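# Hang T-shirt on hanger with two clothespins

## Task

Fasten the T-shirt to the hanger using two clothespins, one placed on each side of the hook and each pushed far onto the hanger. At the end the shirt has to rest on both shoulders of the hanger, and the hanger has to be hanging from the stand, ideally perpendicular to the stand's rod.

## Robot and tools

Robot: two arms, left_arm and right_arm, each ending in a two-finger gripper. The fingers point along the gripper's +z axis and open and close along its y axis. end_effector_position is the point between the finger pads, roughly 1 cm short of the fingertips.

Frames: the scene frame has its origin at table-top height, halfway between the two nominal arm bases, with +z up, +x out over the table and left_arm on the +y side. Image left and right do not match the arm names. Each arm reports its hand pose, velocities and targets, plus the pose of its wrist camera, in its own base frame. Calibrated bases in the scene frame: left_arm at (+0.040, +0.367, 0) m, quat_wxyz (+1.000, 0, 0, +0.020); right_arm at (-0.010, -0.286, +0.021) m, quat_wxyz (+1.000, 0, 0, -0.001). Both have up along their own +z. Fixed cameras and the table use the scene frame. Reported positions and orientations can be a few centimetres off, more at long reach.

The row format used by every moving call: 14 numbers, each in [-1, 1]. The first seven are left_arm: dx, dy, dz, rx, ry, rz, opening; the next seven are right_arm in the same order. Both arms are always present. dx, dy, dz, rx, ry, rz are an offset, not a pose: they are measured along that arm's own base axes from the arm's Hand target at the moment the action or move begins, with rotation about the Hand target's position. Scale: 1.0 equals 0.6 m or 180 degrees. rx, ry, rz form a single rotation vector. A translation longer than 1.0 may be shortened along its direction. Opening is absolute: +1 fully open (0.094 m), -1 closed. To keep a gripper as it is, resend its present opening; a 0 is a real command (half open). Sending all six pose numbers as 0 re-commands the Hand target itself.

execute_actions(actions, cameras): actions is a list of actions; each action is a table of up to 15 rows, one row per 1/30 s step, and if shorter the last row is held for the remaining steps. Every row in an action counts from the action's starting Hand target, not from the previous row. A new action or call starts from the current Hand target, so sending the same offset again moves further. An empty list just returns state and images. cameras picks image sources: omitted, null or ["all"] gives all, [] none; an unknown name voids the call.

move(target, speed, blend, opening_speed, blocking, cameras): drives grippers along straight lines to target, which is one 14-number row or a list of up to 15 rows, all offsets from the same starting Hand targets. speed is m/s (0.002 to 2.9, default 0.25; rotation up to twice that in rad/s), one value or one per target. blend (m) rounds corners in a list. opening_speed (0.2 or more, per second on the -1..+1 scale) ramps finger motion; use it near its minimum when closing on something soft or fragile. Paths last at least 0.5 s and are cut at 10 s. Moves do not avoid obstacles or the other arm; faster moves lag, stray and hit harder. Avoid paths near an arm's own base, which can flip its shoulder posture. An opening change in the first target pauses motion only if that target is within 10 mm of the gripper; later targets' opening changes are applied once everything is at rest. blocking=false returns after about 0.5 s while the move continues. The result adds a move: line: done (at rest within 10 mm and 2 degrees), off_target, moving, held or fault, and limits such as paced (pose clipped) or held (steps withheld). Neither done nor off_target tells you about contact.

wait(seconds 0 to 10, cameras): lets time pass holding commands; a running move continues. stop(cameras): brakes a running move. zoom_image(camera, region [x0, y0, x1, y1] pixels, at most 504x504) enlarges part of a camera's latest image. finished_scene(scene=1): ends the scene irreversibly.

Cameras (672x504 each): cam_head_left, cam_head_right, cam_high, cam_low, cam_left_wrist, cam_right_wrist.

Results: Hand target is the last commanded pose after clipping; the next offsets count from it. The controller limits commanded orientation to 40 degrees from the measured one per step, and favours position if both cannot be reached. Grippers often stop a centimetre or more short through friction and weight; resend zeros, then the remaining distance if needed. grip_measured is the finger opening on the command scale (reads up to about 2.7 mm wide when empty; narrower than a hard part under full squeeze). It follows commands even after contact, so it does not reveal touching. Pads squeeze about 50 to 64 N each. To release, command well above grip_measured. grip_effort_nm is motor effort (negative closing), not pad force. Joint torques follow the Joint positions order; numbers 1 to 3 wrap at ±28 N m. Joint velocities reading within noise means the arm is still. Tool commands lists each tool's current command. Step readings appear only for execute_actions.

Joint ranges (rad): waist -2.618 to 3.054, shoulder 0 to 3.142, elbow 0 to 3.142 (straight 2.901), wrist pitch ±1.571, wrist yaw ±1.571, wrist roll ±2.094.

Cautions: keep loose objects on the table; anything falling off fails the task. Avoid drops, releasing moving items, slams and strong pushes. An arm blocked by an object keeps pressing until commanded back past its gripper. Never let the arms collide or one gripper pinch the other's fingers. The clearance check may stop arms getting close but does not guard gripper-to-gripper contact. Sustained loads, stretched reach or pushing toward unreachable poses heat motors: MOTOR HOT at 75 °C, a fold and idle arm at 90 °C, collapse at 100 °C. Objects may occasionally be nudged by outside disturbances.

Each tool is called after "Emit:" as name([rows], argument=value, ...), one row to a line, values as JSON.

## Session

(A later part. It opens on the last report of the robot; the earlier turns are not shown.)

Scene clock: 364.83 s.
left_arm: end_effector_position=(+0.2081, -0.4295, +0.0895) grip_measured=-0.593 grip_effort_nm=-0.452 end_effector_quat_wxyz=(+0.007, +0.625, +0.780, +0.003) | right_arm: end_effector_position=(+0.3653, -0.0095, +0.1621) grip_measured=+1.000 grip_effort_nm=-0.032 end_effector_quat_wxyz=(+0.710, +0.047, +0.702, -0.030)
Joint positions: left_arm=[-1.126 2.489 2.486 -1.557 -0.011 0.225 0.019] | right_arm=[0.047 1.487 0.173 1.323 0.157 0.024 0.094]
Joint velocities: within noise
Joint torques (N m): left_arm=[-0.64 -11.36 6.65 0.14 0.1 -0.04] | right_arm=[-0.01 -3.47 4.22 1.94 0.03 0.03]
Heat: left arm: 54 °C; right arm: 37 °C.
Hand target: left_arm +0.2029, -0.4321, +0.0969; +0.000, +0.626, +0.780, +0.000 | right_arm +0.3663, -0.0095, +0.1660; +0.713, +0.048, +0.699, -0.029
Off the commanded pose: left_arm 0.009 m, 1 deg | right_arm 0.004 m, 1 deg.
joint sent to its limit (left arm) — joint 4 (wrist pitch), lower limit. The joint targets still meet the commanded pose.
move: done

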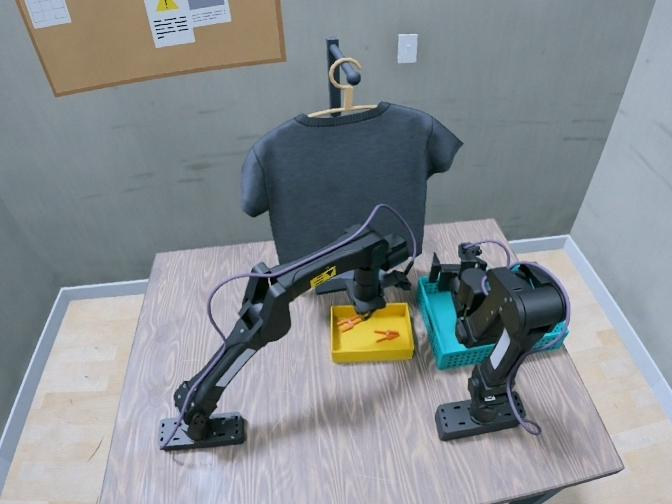

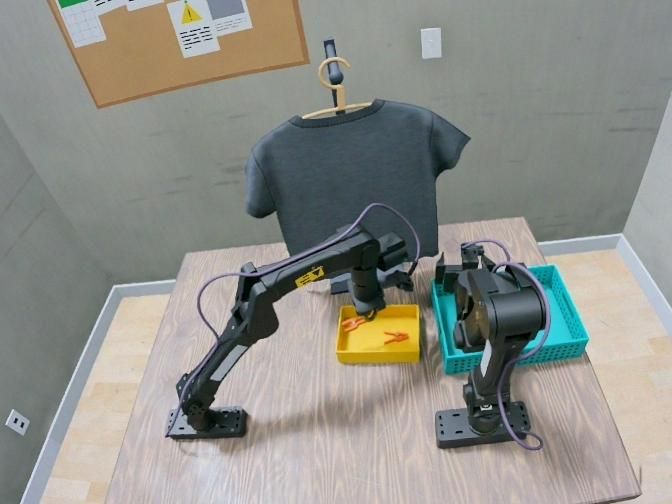

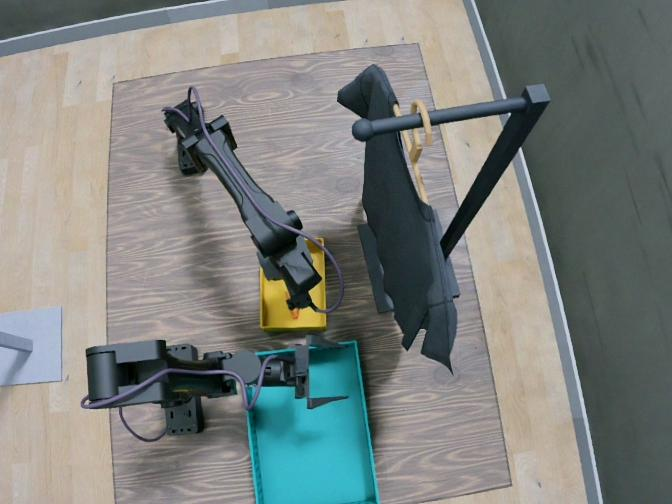

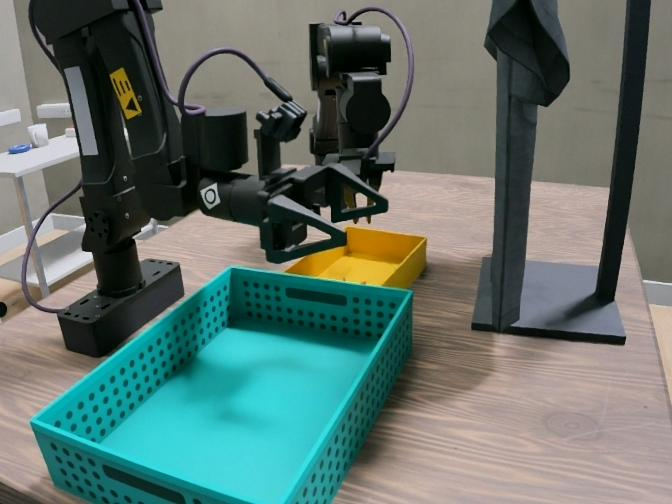

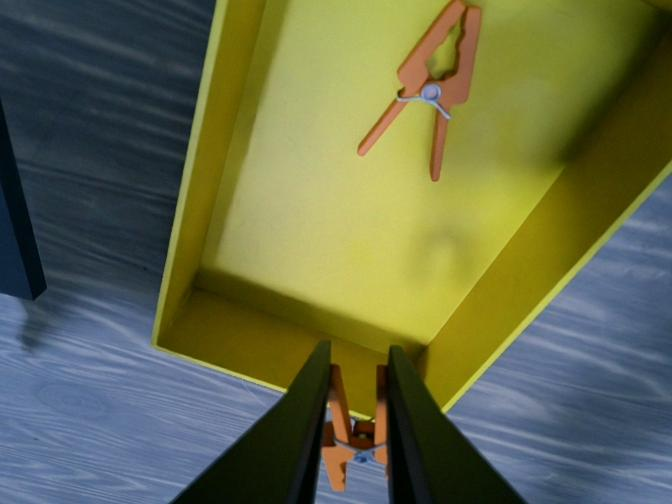

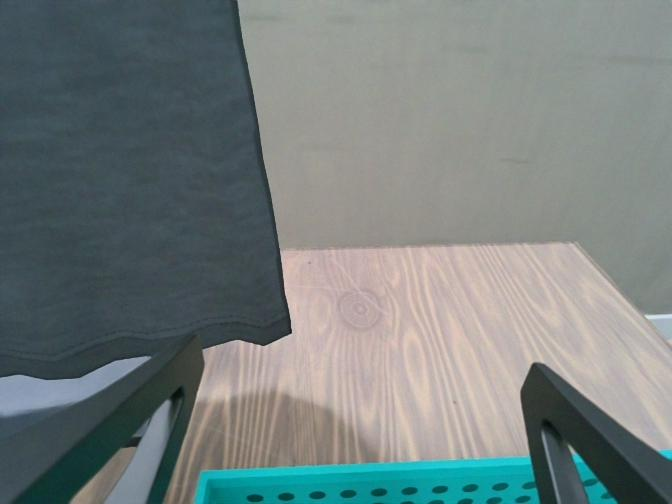

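Emit:
move(target=[0.0785, 0.3868, 0.6385, -0.3333, -0.4153, 0.3333, -0.6, 0, 0, 0, 0, 0, 0, 1], speed=0.25)

Scene clock: 393.13 s.
left_arm: end_effector_position=(+0.2506, -0.2118, +0.4723) grip_measured=-0.593 grip_effort_nm=-0.462 end_effector_quat_wxyz=(+0.701, +0.020, +0.713, +0.006) | right_arm: end_effector_position=(+0.3653, -0.0095, +0.1621) grip_measured=+1.000 grip_effort_nm=-0.037 end_effector_quat_wxyz=(+0.710, +0.047, +0.702, -0.030)
Joint positions: left_arm=[-1.24 1.203 1.431 -0.278 -1.219 -0.01 0.019] | right_arm=[0.047 1.487 0.173 1.323 0.157 0.024 0.094]
Joint velocities: within noise
Joint torques (N m): left_arm=[0.61 -4.15 5.22 1.79 -0.21 0.05] | right_arm=[-0.05 -3.47 4.31 1.94 0.03 -0.01]
Heat: left arm: 52 °C; right arm: 37 °C.
Hand target: left_arm +0.2500, -0.2000, +0.4800; +0.707, +0.000, +0.707, +0.000 | right_arm +0.3663, -0.0095, +0.1660; +0.713, +0.048, +0.699, -0.029
Off the commanded pose: left_arm 0.014 m, 3 deg | right_arm 0.004 m, 1 deg.
move: off_target (left_arm)

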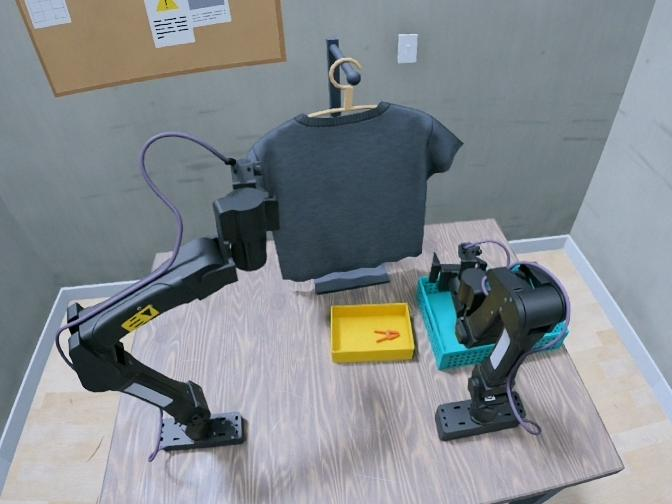

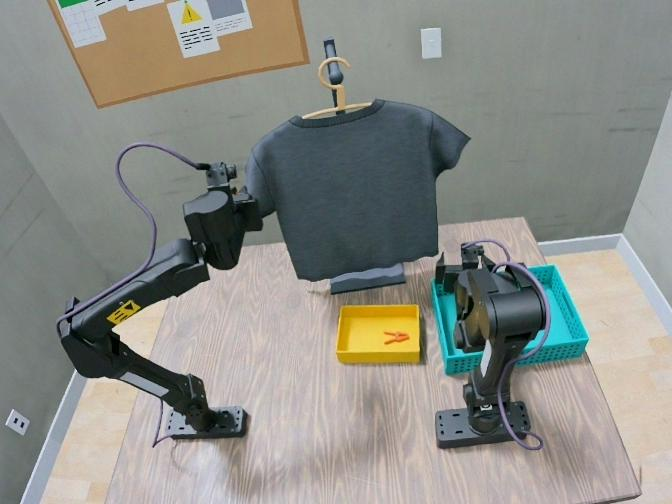

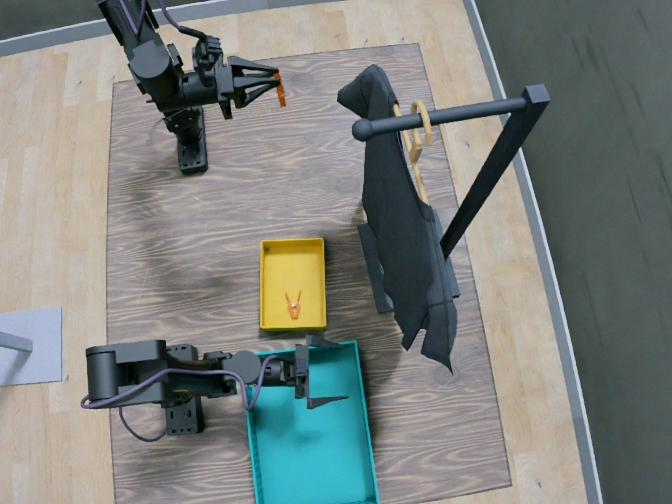

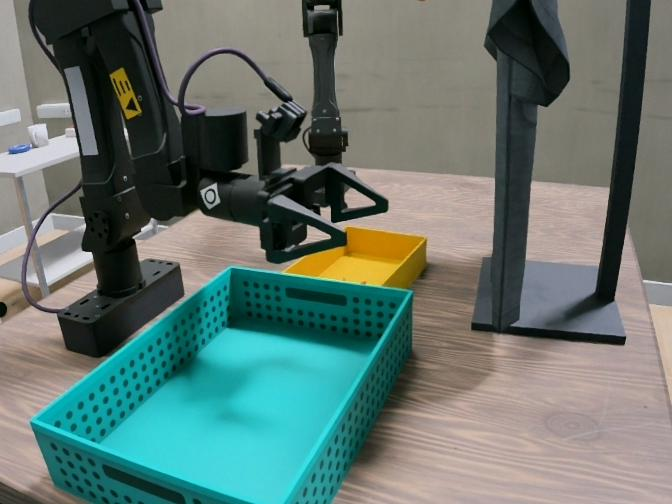

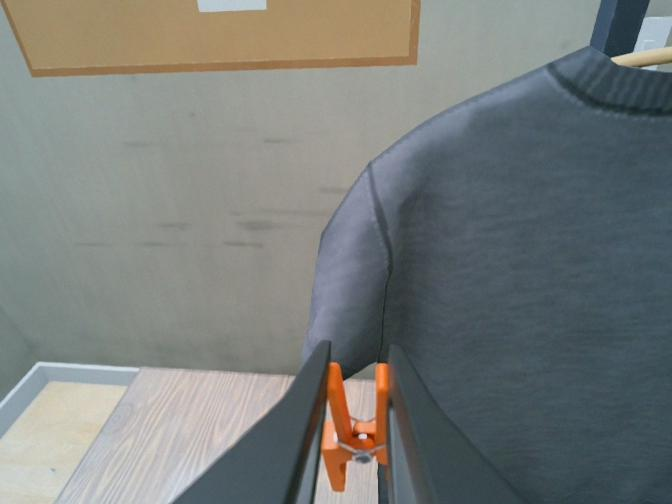

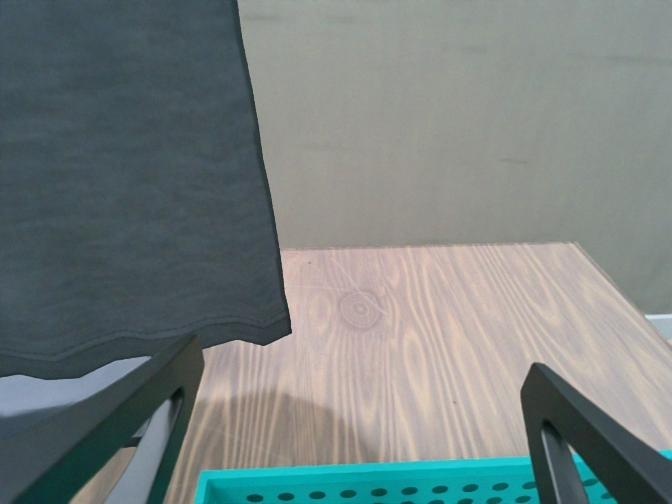

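Emit:
move(target=[0.0333, 0.05, 0.1167, 0, 0, -0.122, -0.6, 0, 0, 0, 0, 0, 0, 1], speed=0.2)

Scene clock: 420.80 s.
left_arm: end_effector_position=(+0.2725, -0.1740, +0.5412) grip_measured=-0.593 grip_effort_nm=-0.452 end_effector_quat_wxyz=(+0.689, +0.140, +0.699, -0.128) | right_arm: end_effector_position=(+0.3653, -0.0095, +0.1621) grip_measured=+1.000 grip_effort_nm=-0.032 end_effector_quat_wxyz=(+0.710, +0.047, +0.702, -0.030)
Joint positions: left_arm=[-0.796 1.147 1.738 -0.609 -0.416 0.006 0.019] | right_arm=[0.047 1.487 0.173 1.323 0.157 0.024 0.094]
Joint velocities: within noise
Joint torques (N m): left_arm=[0.88 -1.48 6.94 1.86 0.05 -0.07] | right_arm=[-0.01 -3.62 4.29 1.98 0.04 0.03]
Heat: left arm: 42 °C; right arm: 37 °C.
Hand target: left_arm +0.2700, -0.1701, +0.5499; +0.694, +0.135, +0.694, -0.134 | right_arm +0.3663, -0.0095, +0.1660; +0.713, +0.048, +0.699, -0.029
Off the commanded pose: left_arm 0.010 m, 1 deg | right_arm 0.004 m, 1 deg.
move: done

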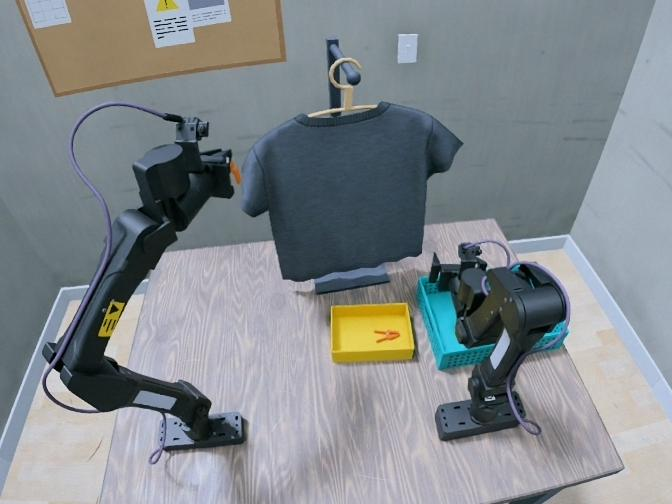

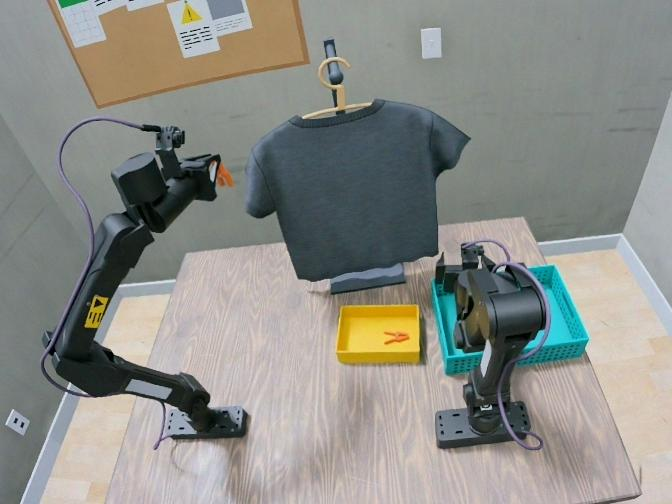

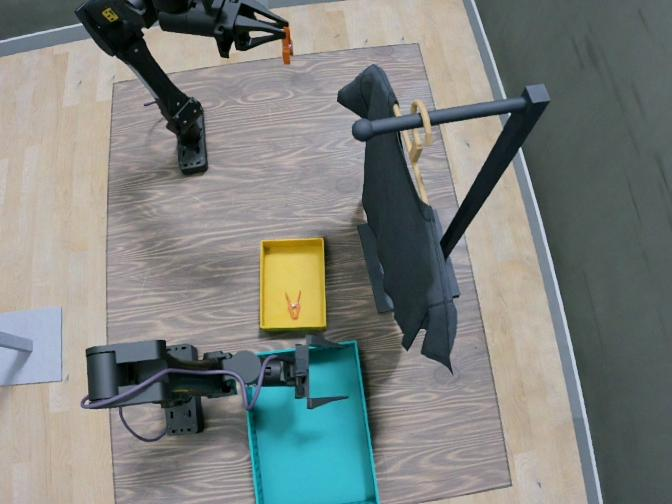

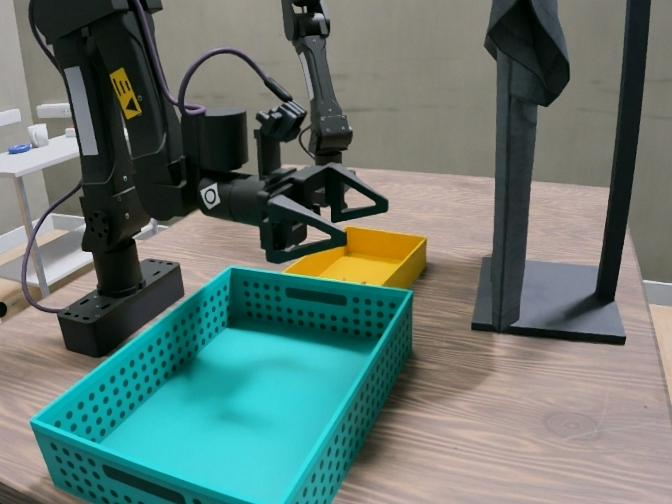

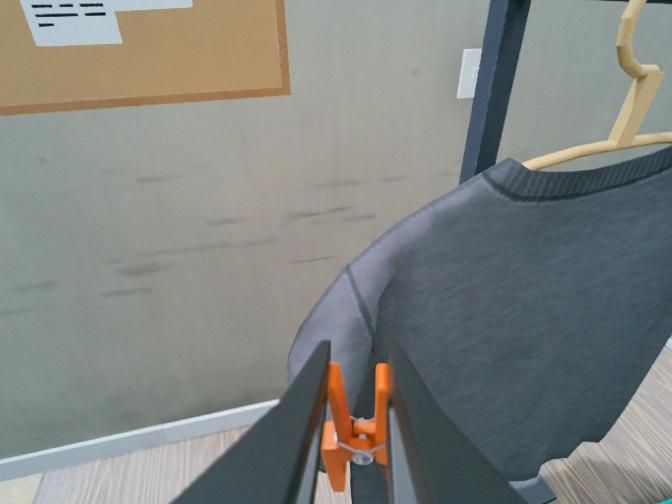

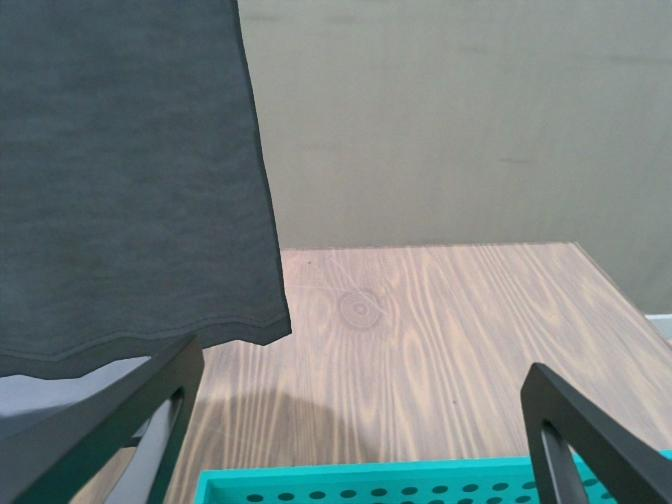

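Emit:
move(target=[0, 0, 0, 0, 0, 0, -0.6, -0.0105, 0.0758, 0.522, 0, 0, 0, -0.8], speed=0.25)

Scene clock: 489.03 s.
left_arm: end_effector_position=(+0.2724, -0.1741, +0.5409) grip_measured=-0.593 grip_effort_nm=-0.452 end_effector_quat_wxyz=(+0.689, +0.140, +0.699, -0.128) | right_arm: end_effector_position=(+0.3623, +0.0354, +0.4692) grip_measured=-0.798 grip_effort_nm=-0.129 end_effector_quat_wxyz=(+0.708, +0.044, +0.704, -0.033)
Joint positions: left_arm=[-0.796 1.147 1.738 -0.61 -0.415 0.006 0.019] | right_arm=[0.283 1.091 1.325 -0.228 0.392 0.013 0.009]
Joint velocities: within noise
Joint torques (N m): left_arm=[0.84 -1.25 7.06 1.91 0.05 -0.03] | right_arm=[0.54 -1.7 7.97 1.83 0.08 0.07]
Heat: left arm: 38 °C; right arm: 38 °C.
Hand target: left_arm +0.2700, -0.1701, +0.5499; +0.694, +0.135, +0.694, -0.134 | right_arm +0.3601, +0.0360, +0.4793; +0.713, +0.048, +0.699, -0.029
Off the commanded pose: left_arm 0.010 m, 1 deg | right_arm 0.010 m, 1 deg.
move: done

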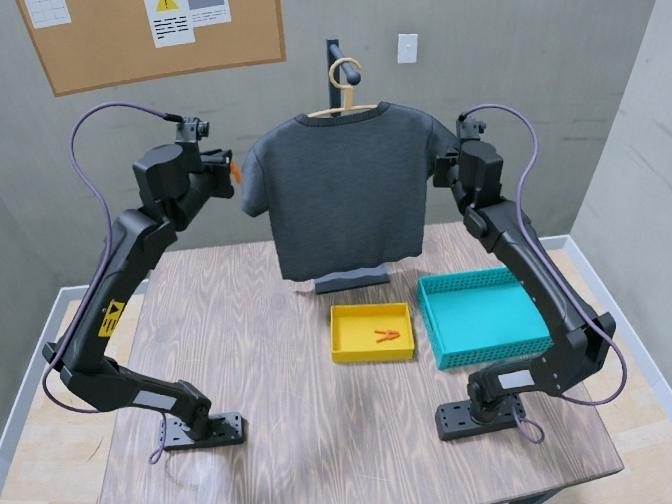

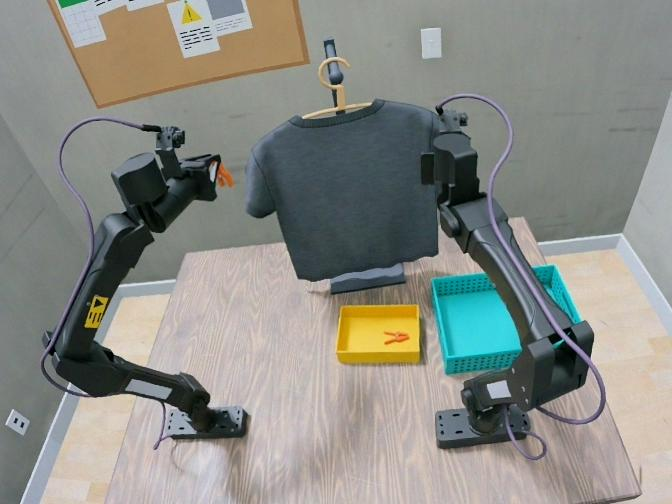

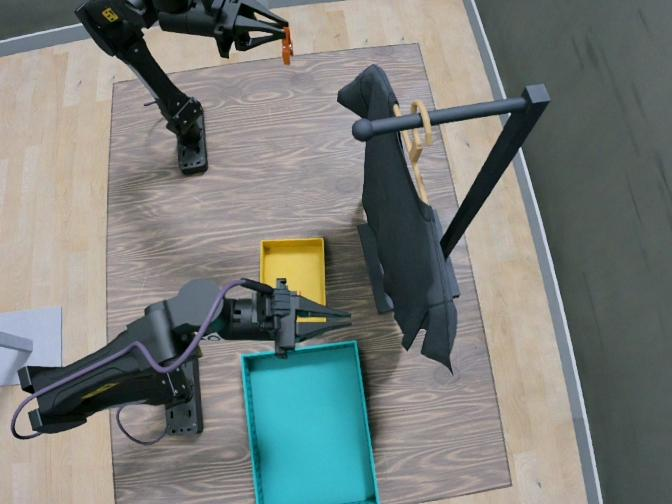

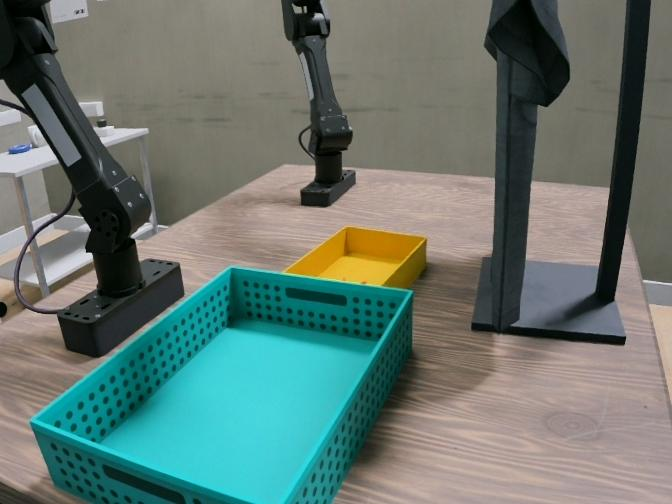

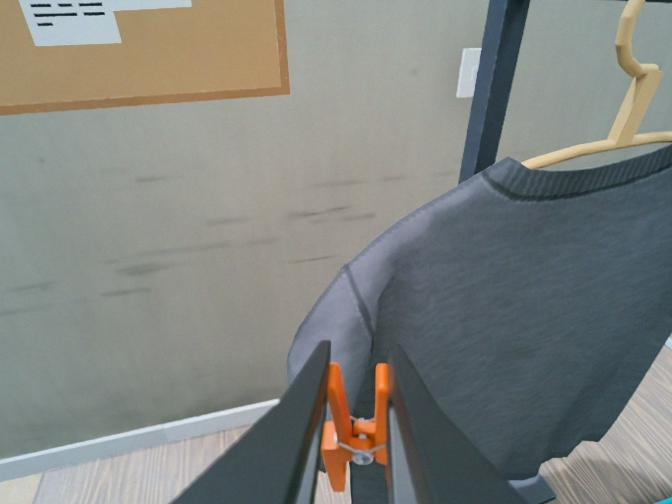

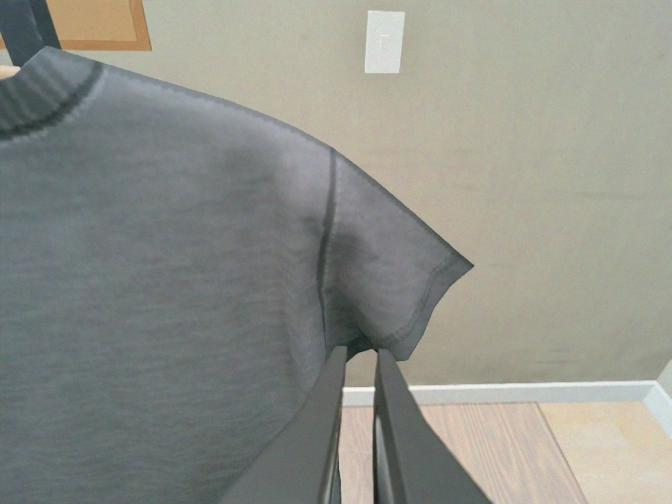

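Emit:
move([
  [0, 0, 0, 0, 0, 0, -0.6, 0.117, 0.0333, 0.04, 0, 0, 0.03, -0.8],
  [0, 0, 0, 0, 0, 0, -0.6, 0.167, 0.0333, 0.04, 0, 0, 0.03, -0.8],
], speed=0.1)

Scene clock: 505.03 s.
left_arm: end_effector_position=(+0.2724, -0.1741, +0.5409) grip_measured=-0.593 grip_effort_nm=-0.457 end_effector_quat_wxyz=(+0.689, +0.140, +0.700, -0.128) | right_arm: end_effector_position=(+0.4603, +0.0582, +0.4903) grip_measured=-0.798 grip_effort_nm=-0.125 end_effector_quat_wxyz=(+0.704, +0.010, +0.710, +0.001)
Joint positions: left_arm=[-0.796 1.147 1.738 -0.61 -0.415 0.006 0.019] | right_arm=[0.208 1.464 1.68 -0.225 0.222 0.017 0.009]
Joint velocities: within noise
Joint torques (N m): left_arm=[0.73 -1.37 6.97 1.91 0.12 -0.04] | right_arm=[-0.51 -4.55 8.4 1.99 -0.05 0.09]
Heat: left arm: 38 °C; right arm: 37 °C.
Hand target: left_arm +0.2700, -0.1701, +0.5499; +0.694, +0.135, +0.694, -0.134 | right_arm +0.4603, +0.0561, +0.5031; +0.714, +0.015, +0.700, +0.004
Off the commanded pose: left_arm 0.010 m, 1 deg | right_arm 0.013 m, 2 deg.
move: off_target (right_arm)

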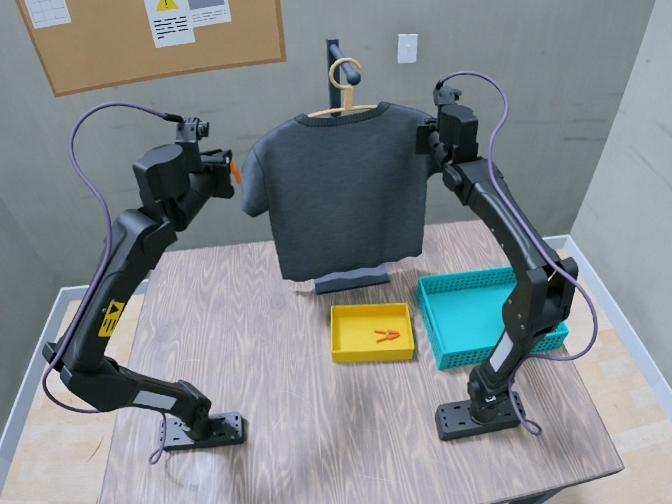

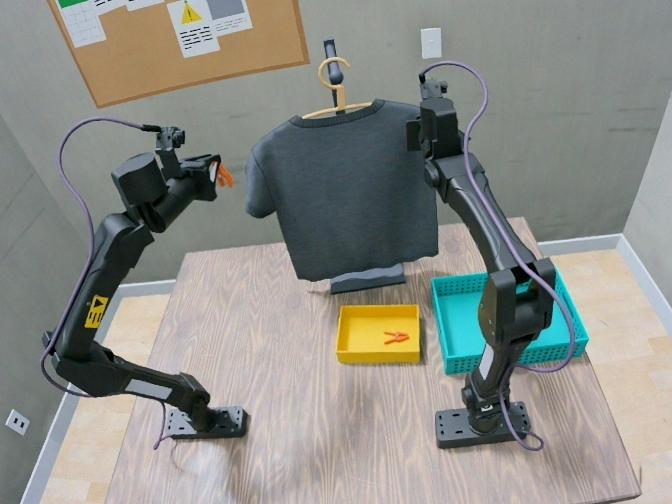

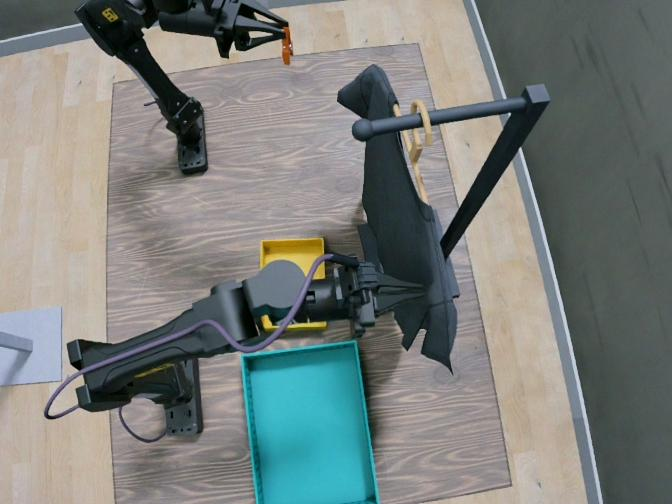

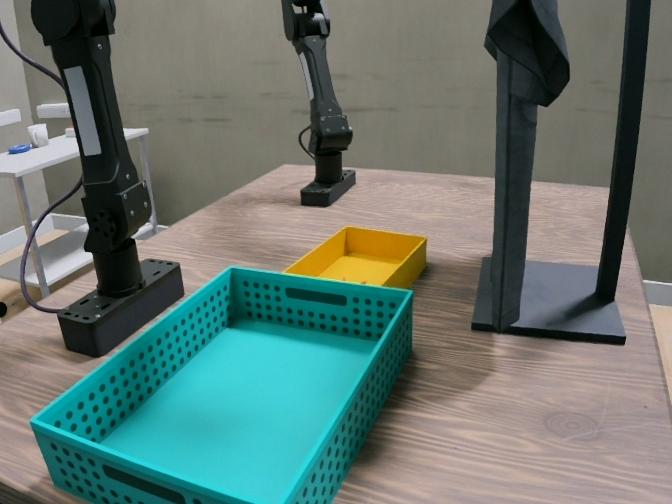

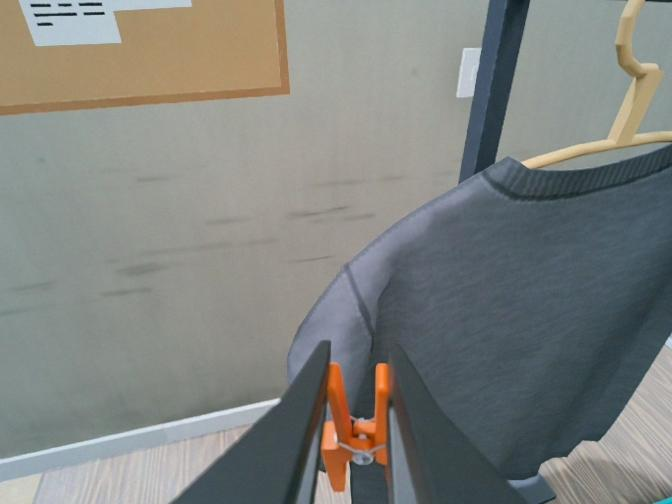

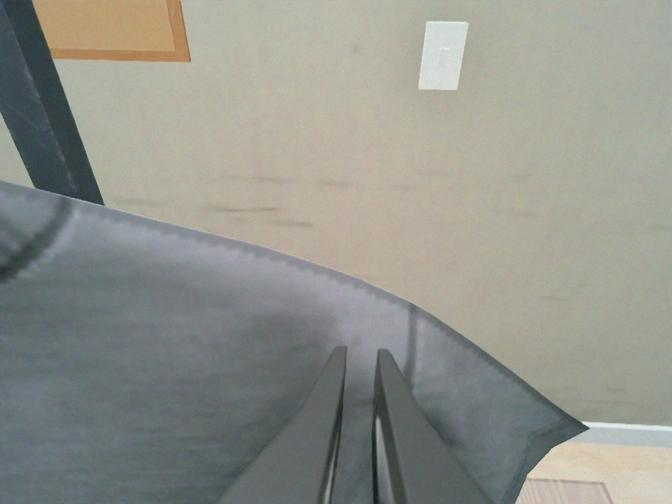

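Emit:
move(target=[0, 0, 0, 0, 0, 0, -0.6, 0.0667, 0, 0.015, 0, 0, 0, -0.8], speed=0.06)

Scene clock: 509.13 s.
left_arm: end_effector_position=(+0.2724, -0.1741, +0.5409) grip_measured=-0.593 grip_effort_nm=-0.452 end_effector_quat_wxyz=(+0.689, +0.140, +0.700, -0.128) | right_arm: end_effector_position=(+0.4979, +0.0581, +0.5067) grip_measured=-0.798 grip_effort_nm=-0.125 end_effector_quat_wxyz=(+0.712, +0.012, +0.703, +0.002)
Joint positions: left_arm=[-0.796 1.147 1.738 -0.61 -0.415 0.006 0.019] | right_arm=[0.184 1.623 1.885 -0.249 0.198 0.018 0.009]
Joint velocities: within noise
Joint torques (N m): left_arm=[0.92 -1.4 6.98 1.86 0.08 -0.06] | right_arm=[-0.47 -5.22 8.23 1.85 -0.05 0.07]
Heat: left arm: 38 °C; right arm: 38 °C.
Hand target: left_arm +0.2700, -0.1701, +0.5499; +0.694, +0.135, +0.694, -0.134 | right_arm +0.5002, +0.0561, +0.5123; +0.714, +0.015, +0.700, +0.004
Off the commanded pose: left_arm 0.010 m, 1 deg | right_arm 0.006 m, 1 deg.
move: done

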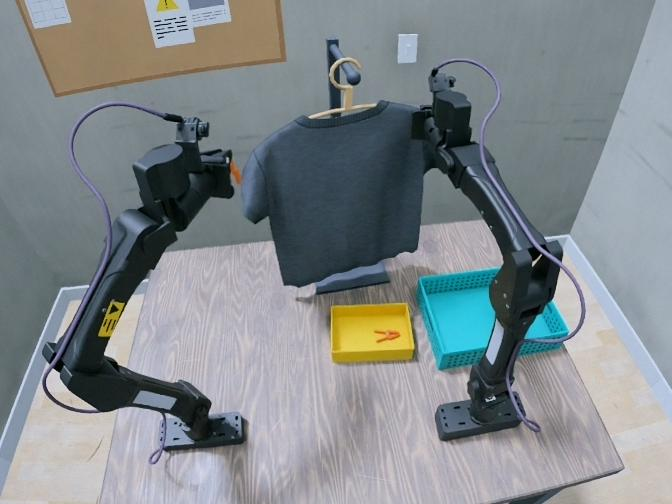

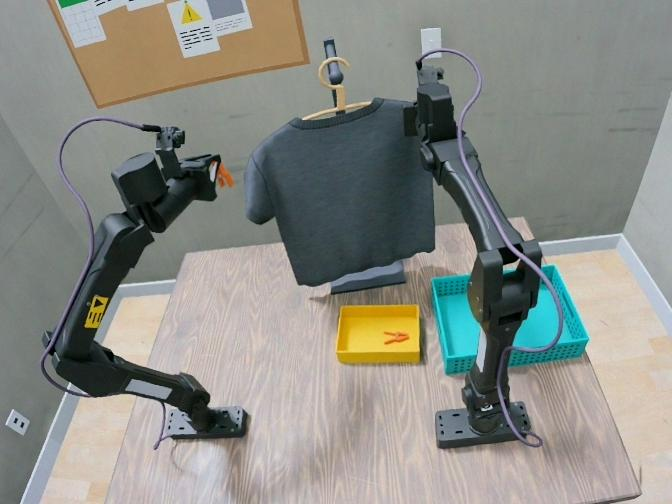

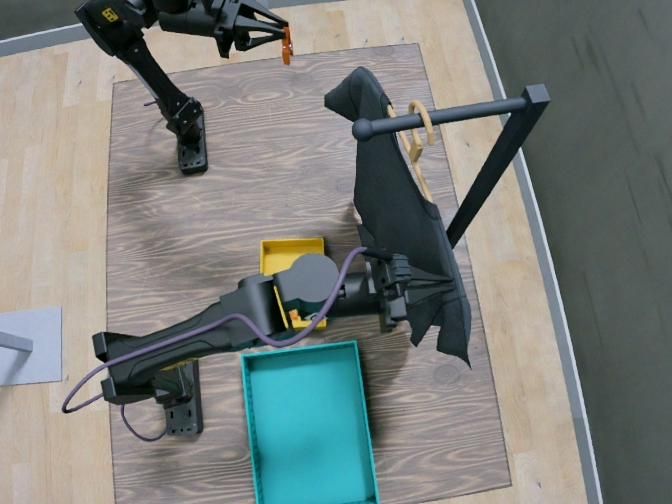

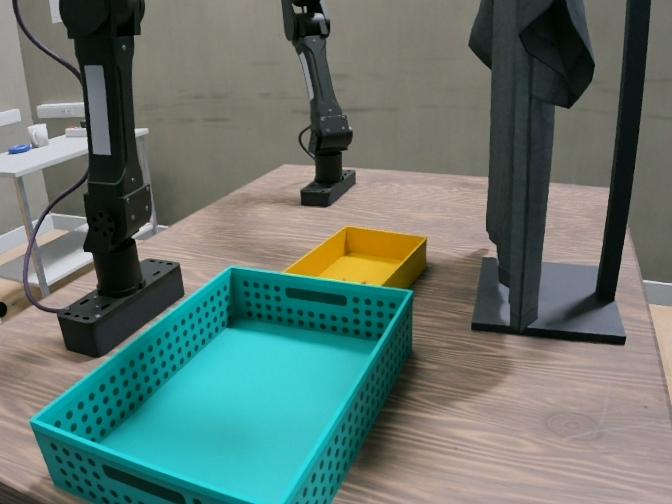

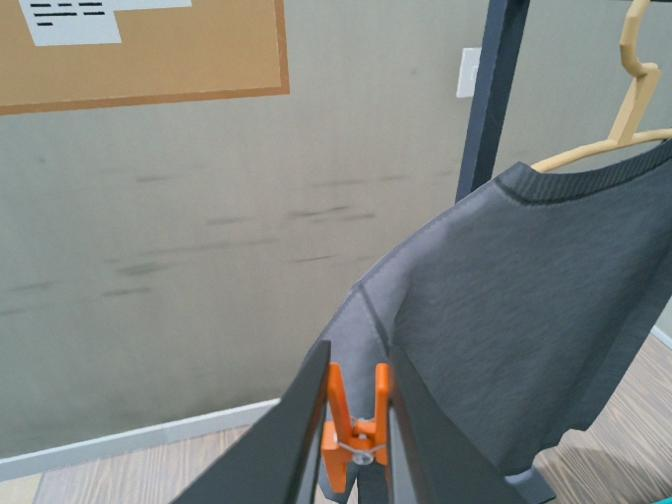

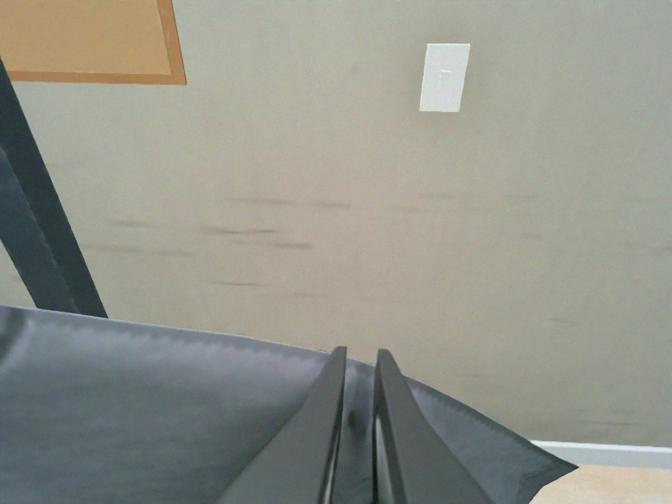

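Emit:
move([
  [0, 0, 0, 0, 0, 0, -0.6, -0.02, 0, -0.045, 0, 0, 0, -0.8],
  [0, 0, 0, 0, 0, 0, -0.6, 0.05, 0, -0.045, 0, 0, 0, -0.8],
], speed=0.06)

Scene clock: 514.77 s.
left_arm: end_effector_position=(+0.2724, -0.1742, +0.5408) grip_measured=-0.593 grip_effort_nm=-0.457 end_effector_quat_wxyz=(+0.689, +0.140, +0.700, -0.128) | right_arm: end_effector_position=(+0.5278, +0.0584, +0.4772) grip_measured=-0.798 grip_effort_nm=-0.129 end_effector_quat_wxyz=(+0.709, +0.011, +0.705, +0.002)
Joint positions: left_arm=[-0.796 1.147 1.738 -0.611 -0.415 0.006 0.019] | right_arm=[0.169 1.688 1.836 -0.143 0.183 0.018 0.009]
Joint velocities: within noise
Joint torques (N m): left_arm=[0.61 -1.48 7.02 1.86 0.07 -0.06] | right_arm=[-0.57 -6.15 8.57 1.93 -0.03 0.1]
Heat: left arm: 38 °C; right arm: 38 °C.
Hand target: left_arm +0.2700, -0.1702, +0.5499; +0.694, +0.135, +0.694, -0.134 | right_arm +0.5302, +0.0561, +0.4853; +0.714, +0.015, +0.700, +0.004
Off the commanded pose: left_arm 0.010 m, 1 deg | right_arm 0.009 m, 1 deg.
move: done

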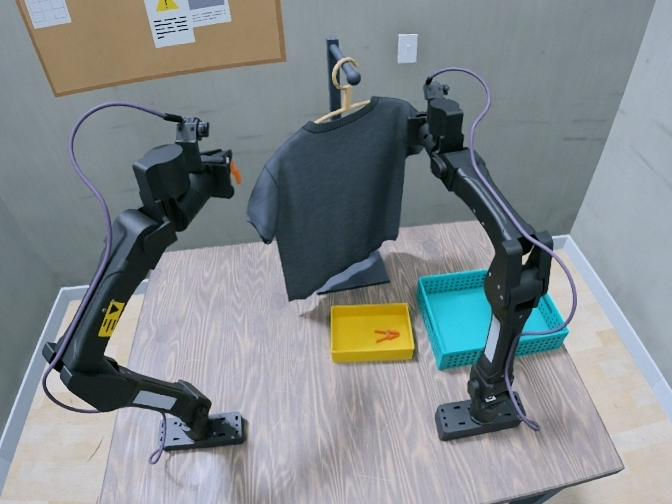

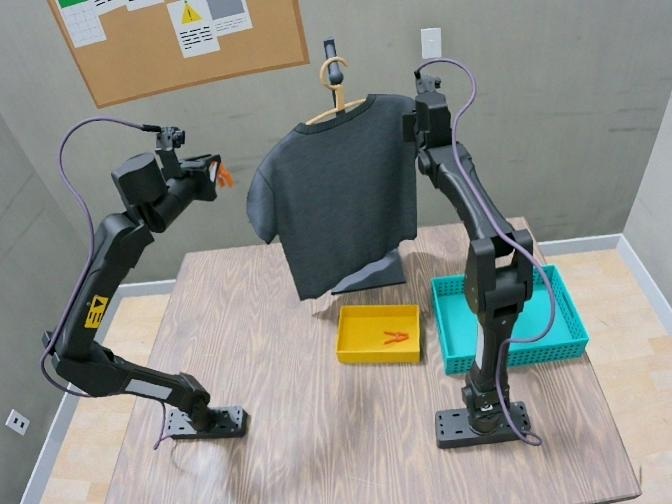

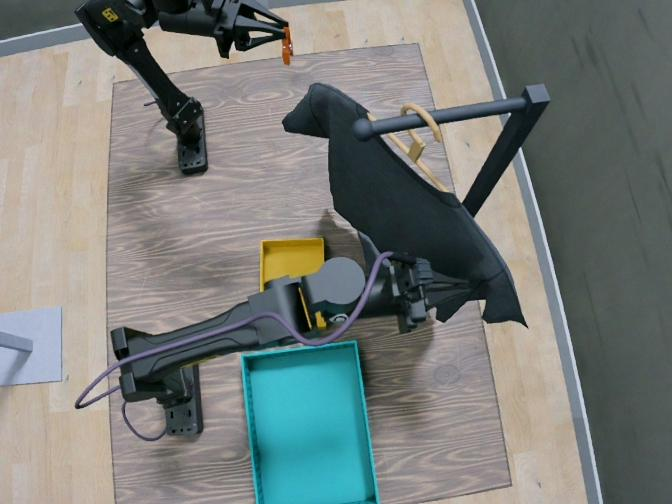

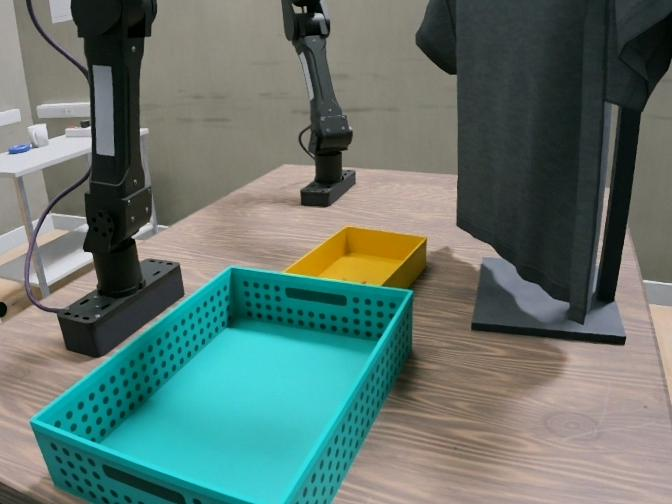

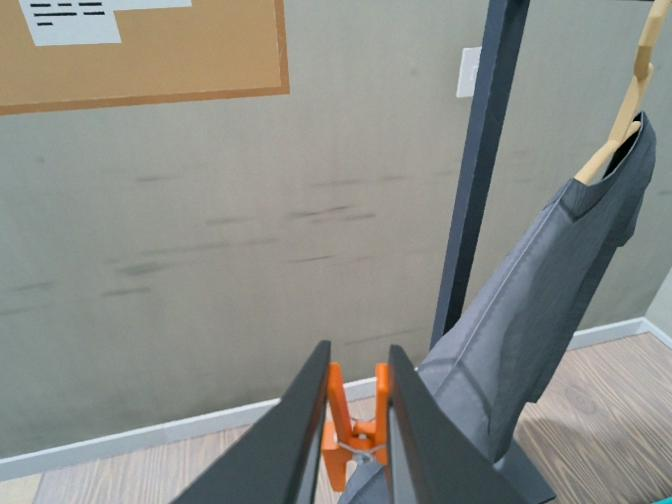

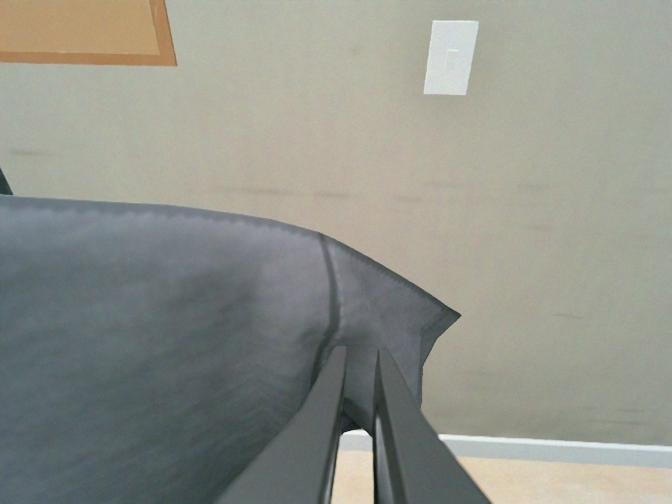

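Emit:
zoom_image(camera="cam_left_wrist", region=[420, 0, 672, 252])

Emit:
zoom_image(camera="cam_head_left", region=[240, 30, 440, 180])

Emit:
zoom_image(camera="cam_high", region=[270, 60, 560, 340])

Scaled by 2.000 from the camera's 672x504 image, which has a finer 960x720 frame.

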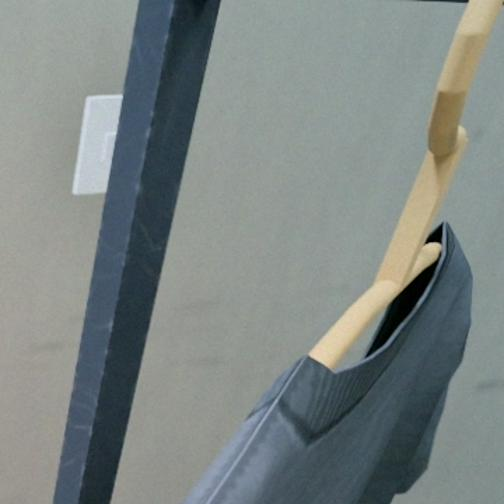

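Scaled by 2.520 from the camera's 672x504 image, which has a finer 960x720 frame.

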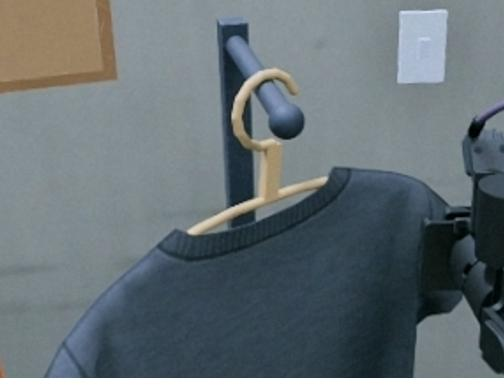

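Scaled by 1.738 from the camera's 672x504 image, which has a finer 960x720 frame.

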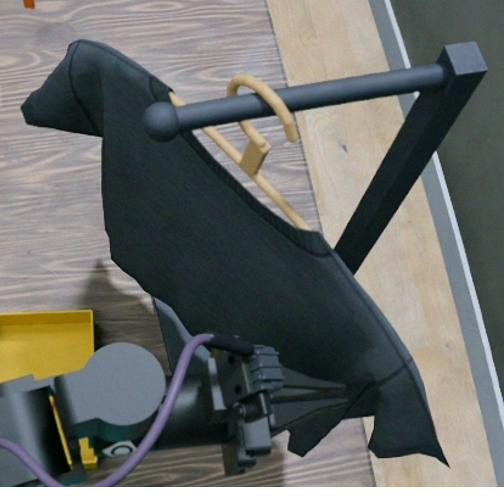

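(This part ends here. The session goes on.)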